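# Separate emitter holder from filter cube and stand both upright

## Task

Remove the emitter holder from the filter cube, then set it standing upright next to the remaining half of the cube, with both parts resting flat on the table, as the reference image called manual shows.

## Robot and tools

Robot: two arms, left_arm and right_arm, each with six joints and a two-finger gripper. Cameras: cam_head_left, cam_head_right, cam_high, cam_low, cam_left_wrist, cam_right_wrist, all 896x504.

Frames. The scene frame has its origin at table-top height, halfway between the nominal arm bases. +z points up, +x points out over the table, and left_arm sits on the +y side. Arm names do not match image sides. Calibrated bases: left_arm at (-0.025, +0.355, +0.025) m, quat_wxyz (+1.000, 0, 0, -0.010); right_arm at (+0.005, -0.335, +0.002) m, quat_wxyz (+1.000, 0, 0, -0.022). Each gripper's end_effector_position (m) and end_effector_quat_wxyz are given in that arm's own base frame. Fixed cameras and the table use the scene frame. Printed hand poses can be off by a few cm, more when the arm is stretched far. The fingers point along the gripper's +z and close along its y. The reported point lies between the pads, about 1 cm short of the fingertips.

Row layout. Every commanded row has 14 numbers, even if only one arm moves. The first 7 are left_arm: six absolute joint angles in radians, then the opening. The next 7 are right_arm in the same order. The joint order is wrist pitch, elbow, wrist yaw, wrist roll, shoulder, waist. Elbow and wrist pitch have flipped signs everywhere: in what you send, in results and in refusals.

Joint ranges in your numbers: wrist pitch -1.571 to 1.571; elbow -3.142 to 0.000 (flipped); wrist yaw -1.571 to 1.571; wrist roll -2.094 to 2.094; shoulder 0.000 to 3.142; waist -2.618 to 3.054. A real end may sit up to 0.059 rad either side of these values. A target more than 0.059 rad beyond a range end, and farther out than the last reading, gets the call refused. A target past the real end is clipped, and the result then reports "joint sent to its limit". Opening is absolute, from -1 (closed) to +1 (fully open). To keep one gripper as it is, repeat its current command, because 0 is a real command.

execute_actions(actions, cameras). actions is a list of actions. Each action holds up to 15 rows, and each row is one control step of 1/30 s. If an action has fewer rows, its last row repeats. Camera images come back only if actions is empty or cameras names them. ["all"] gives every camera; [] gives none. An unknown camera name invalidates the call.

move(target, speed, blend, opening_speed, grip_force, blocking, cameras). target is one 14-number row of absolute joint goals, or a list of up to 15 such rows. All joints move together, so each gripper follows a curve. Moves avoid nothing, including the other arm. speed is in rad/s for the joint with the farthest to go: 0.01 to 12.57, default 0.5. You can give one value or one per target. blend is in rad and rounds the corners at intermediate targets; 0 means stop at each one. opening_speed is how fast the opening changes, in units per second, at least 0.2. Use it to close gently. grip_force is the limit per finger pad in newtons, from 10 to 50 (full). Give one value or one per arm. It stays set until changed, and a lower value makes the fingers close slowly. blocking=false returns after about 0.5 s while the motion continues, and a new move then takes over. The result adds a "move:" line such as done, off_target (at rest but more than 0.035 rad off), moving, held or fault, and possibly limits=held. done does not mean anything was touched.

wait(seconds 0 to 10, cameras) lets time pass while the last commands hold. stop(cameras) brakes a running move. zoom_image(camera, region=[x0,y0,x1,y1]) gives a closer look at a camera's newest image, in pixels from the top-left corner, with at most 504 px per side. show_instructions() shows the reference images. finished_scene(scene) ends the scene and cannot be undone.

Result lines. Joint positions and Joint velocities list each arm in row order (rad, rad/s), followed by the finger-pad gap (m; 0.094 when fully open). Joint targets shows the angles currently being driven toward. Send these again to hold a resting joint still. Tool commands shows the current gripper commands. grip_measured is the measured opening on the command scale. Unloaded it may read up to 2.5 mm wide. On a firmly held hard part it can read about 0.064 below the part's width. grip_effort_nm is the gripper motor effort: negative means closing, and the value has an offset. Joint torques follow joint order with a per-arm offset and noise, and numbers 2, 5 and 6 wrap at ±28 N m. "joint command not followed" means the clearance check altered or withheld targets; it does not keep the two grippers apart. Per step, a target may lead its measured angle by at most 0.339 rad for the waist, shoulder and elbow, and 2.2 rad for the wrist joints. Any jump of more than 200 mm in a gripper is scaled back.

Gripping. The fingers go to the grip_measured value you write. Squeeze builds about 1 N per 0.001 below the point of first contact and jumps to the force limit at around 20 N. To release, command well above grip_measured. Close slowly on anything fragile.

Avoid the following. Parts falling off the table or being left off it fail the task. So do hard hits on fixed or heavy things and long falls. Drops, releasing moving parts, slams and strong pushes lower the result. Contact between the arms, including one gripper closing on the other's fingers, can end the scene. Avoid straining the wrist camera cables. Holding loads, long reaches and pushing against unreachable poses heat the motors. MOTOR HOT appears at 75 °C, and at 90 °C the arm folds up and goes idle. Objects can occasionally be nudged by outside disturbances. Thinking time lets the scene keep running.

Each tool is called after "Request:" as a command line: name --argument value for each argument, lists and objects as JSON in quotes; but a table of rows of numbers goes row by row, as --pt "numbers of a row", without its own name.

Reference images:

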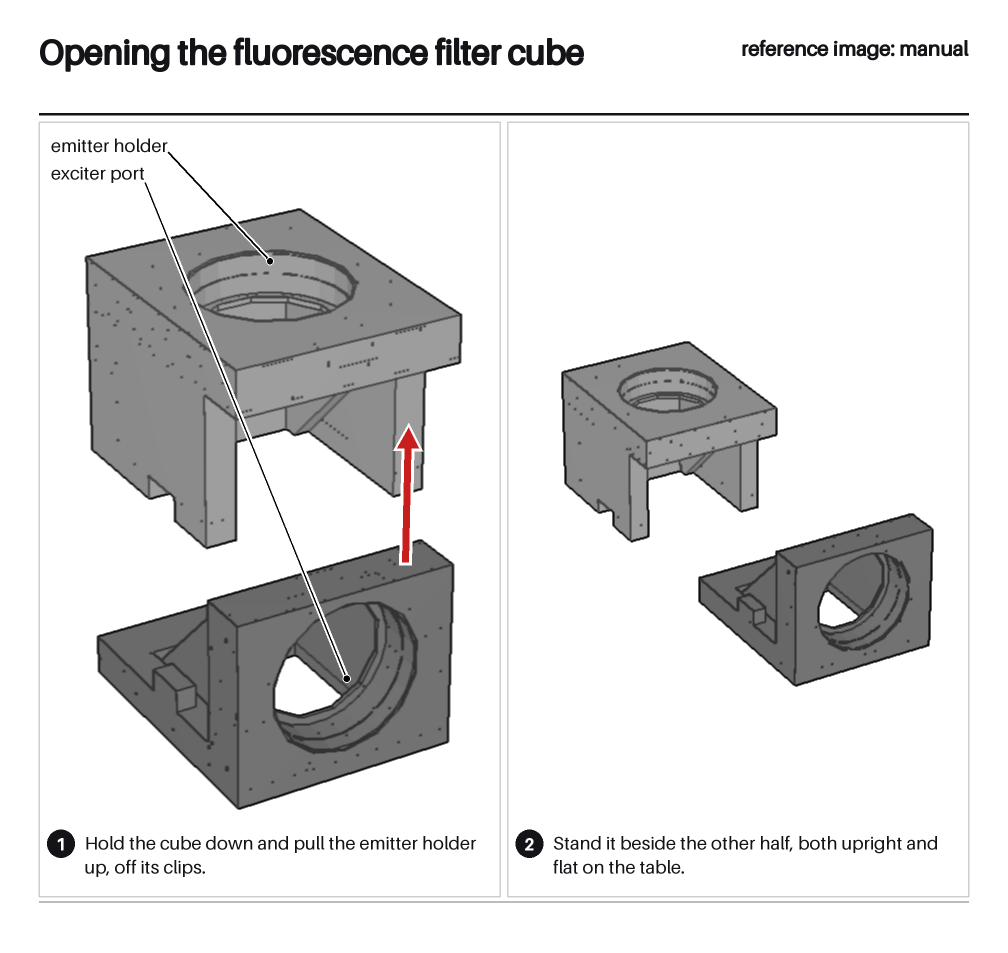

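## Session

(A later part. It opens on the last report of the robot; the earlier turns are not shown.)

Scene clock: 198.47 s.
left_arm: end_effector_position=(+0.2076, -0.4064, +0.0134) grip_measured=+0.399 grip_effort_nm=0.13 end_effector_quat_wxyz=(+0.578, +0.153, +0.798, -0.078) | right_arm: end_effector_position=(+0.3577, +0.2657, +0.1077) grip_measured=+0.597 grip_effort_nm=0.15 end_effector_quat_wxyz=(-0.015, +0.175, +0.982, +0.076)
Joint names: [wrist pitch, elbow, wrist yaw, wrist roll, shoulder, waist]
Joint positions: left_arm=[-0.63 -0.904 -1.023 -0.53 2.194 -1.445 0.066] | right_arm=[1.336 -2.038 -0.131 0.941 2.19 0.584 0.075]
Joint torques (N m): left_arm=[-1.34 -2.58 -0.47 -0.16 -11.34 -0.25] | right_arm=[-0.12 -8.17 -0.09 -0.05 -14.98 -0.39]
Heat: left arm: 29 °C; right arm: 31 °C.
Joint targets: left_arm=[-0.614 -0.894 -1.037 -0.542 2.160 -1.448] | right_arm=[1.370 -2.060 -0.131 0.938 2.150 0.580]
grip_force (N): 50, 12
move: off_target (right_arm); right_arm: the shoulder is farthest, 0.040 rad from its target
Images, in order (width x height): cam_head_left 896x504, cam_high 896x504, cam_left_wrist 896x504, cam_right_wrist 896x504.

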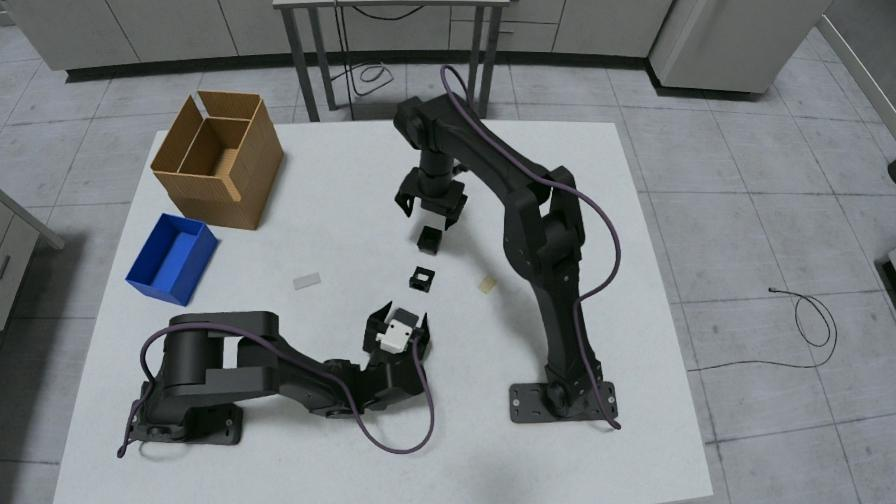

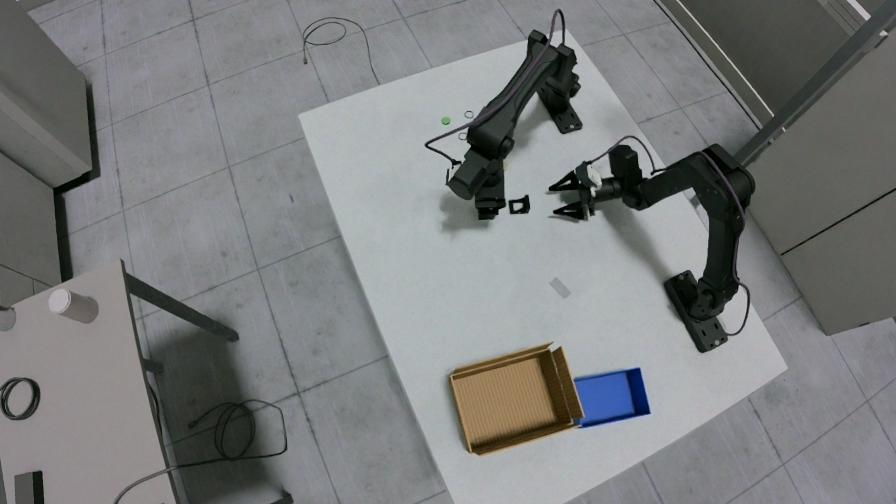

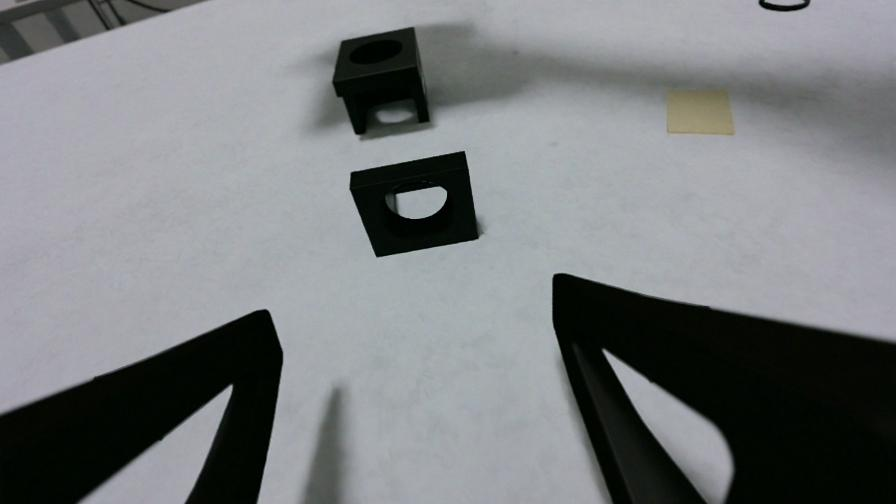

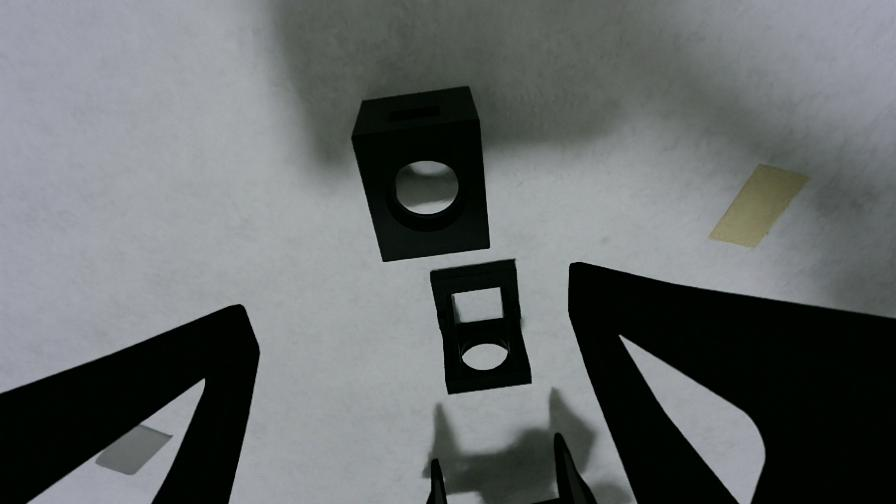

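Request:
zoom_image --camera "cam_left_wrist" --region '[310, 10, 500, 270]'

Request:
zoom_image --camera "cam_right_wrist" --region '[330, 70, 560, 410]'

Scaled by 1.938 from the camera's 896x504 image, which has a finer 1280x720 frame.

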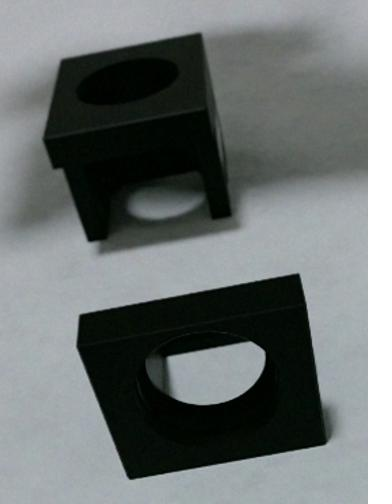

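Scaled by 1.482 from the camera's 896x504 image, which has a finer 1280x720 frame.

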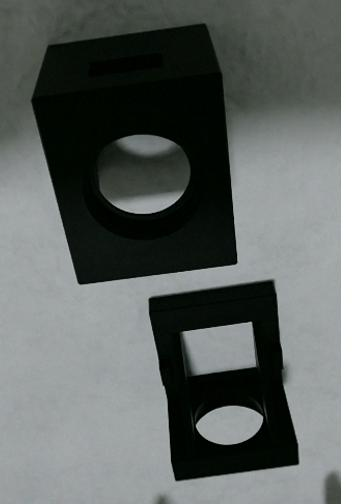

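Request:
finished_scene --scene 1

The scene is finished: the task was done.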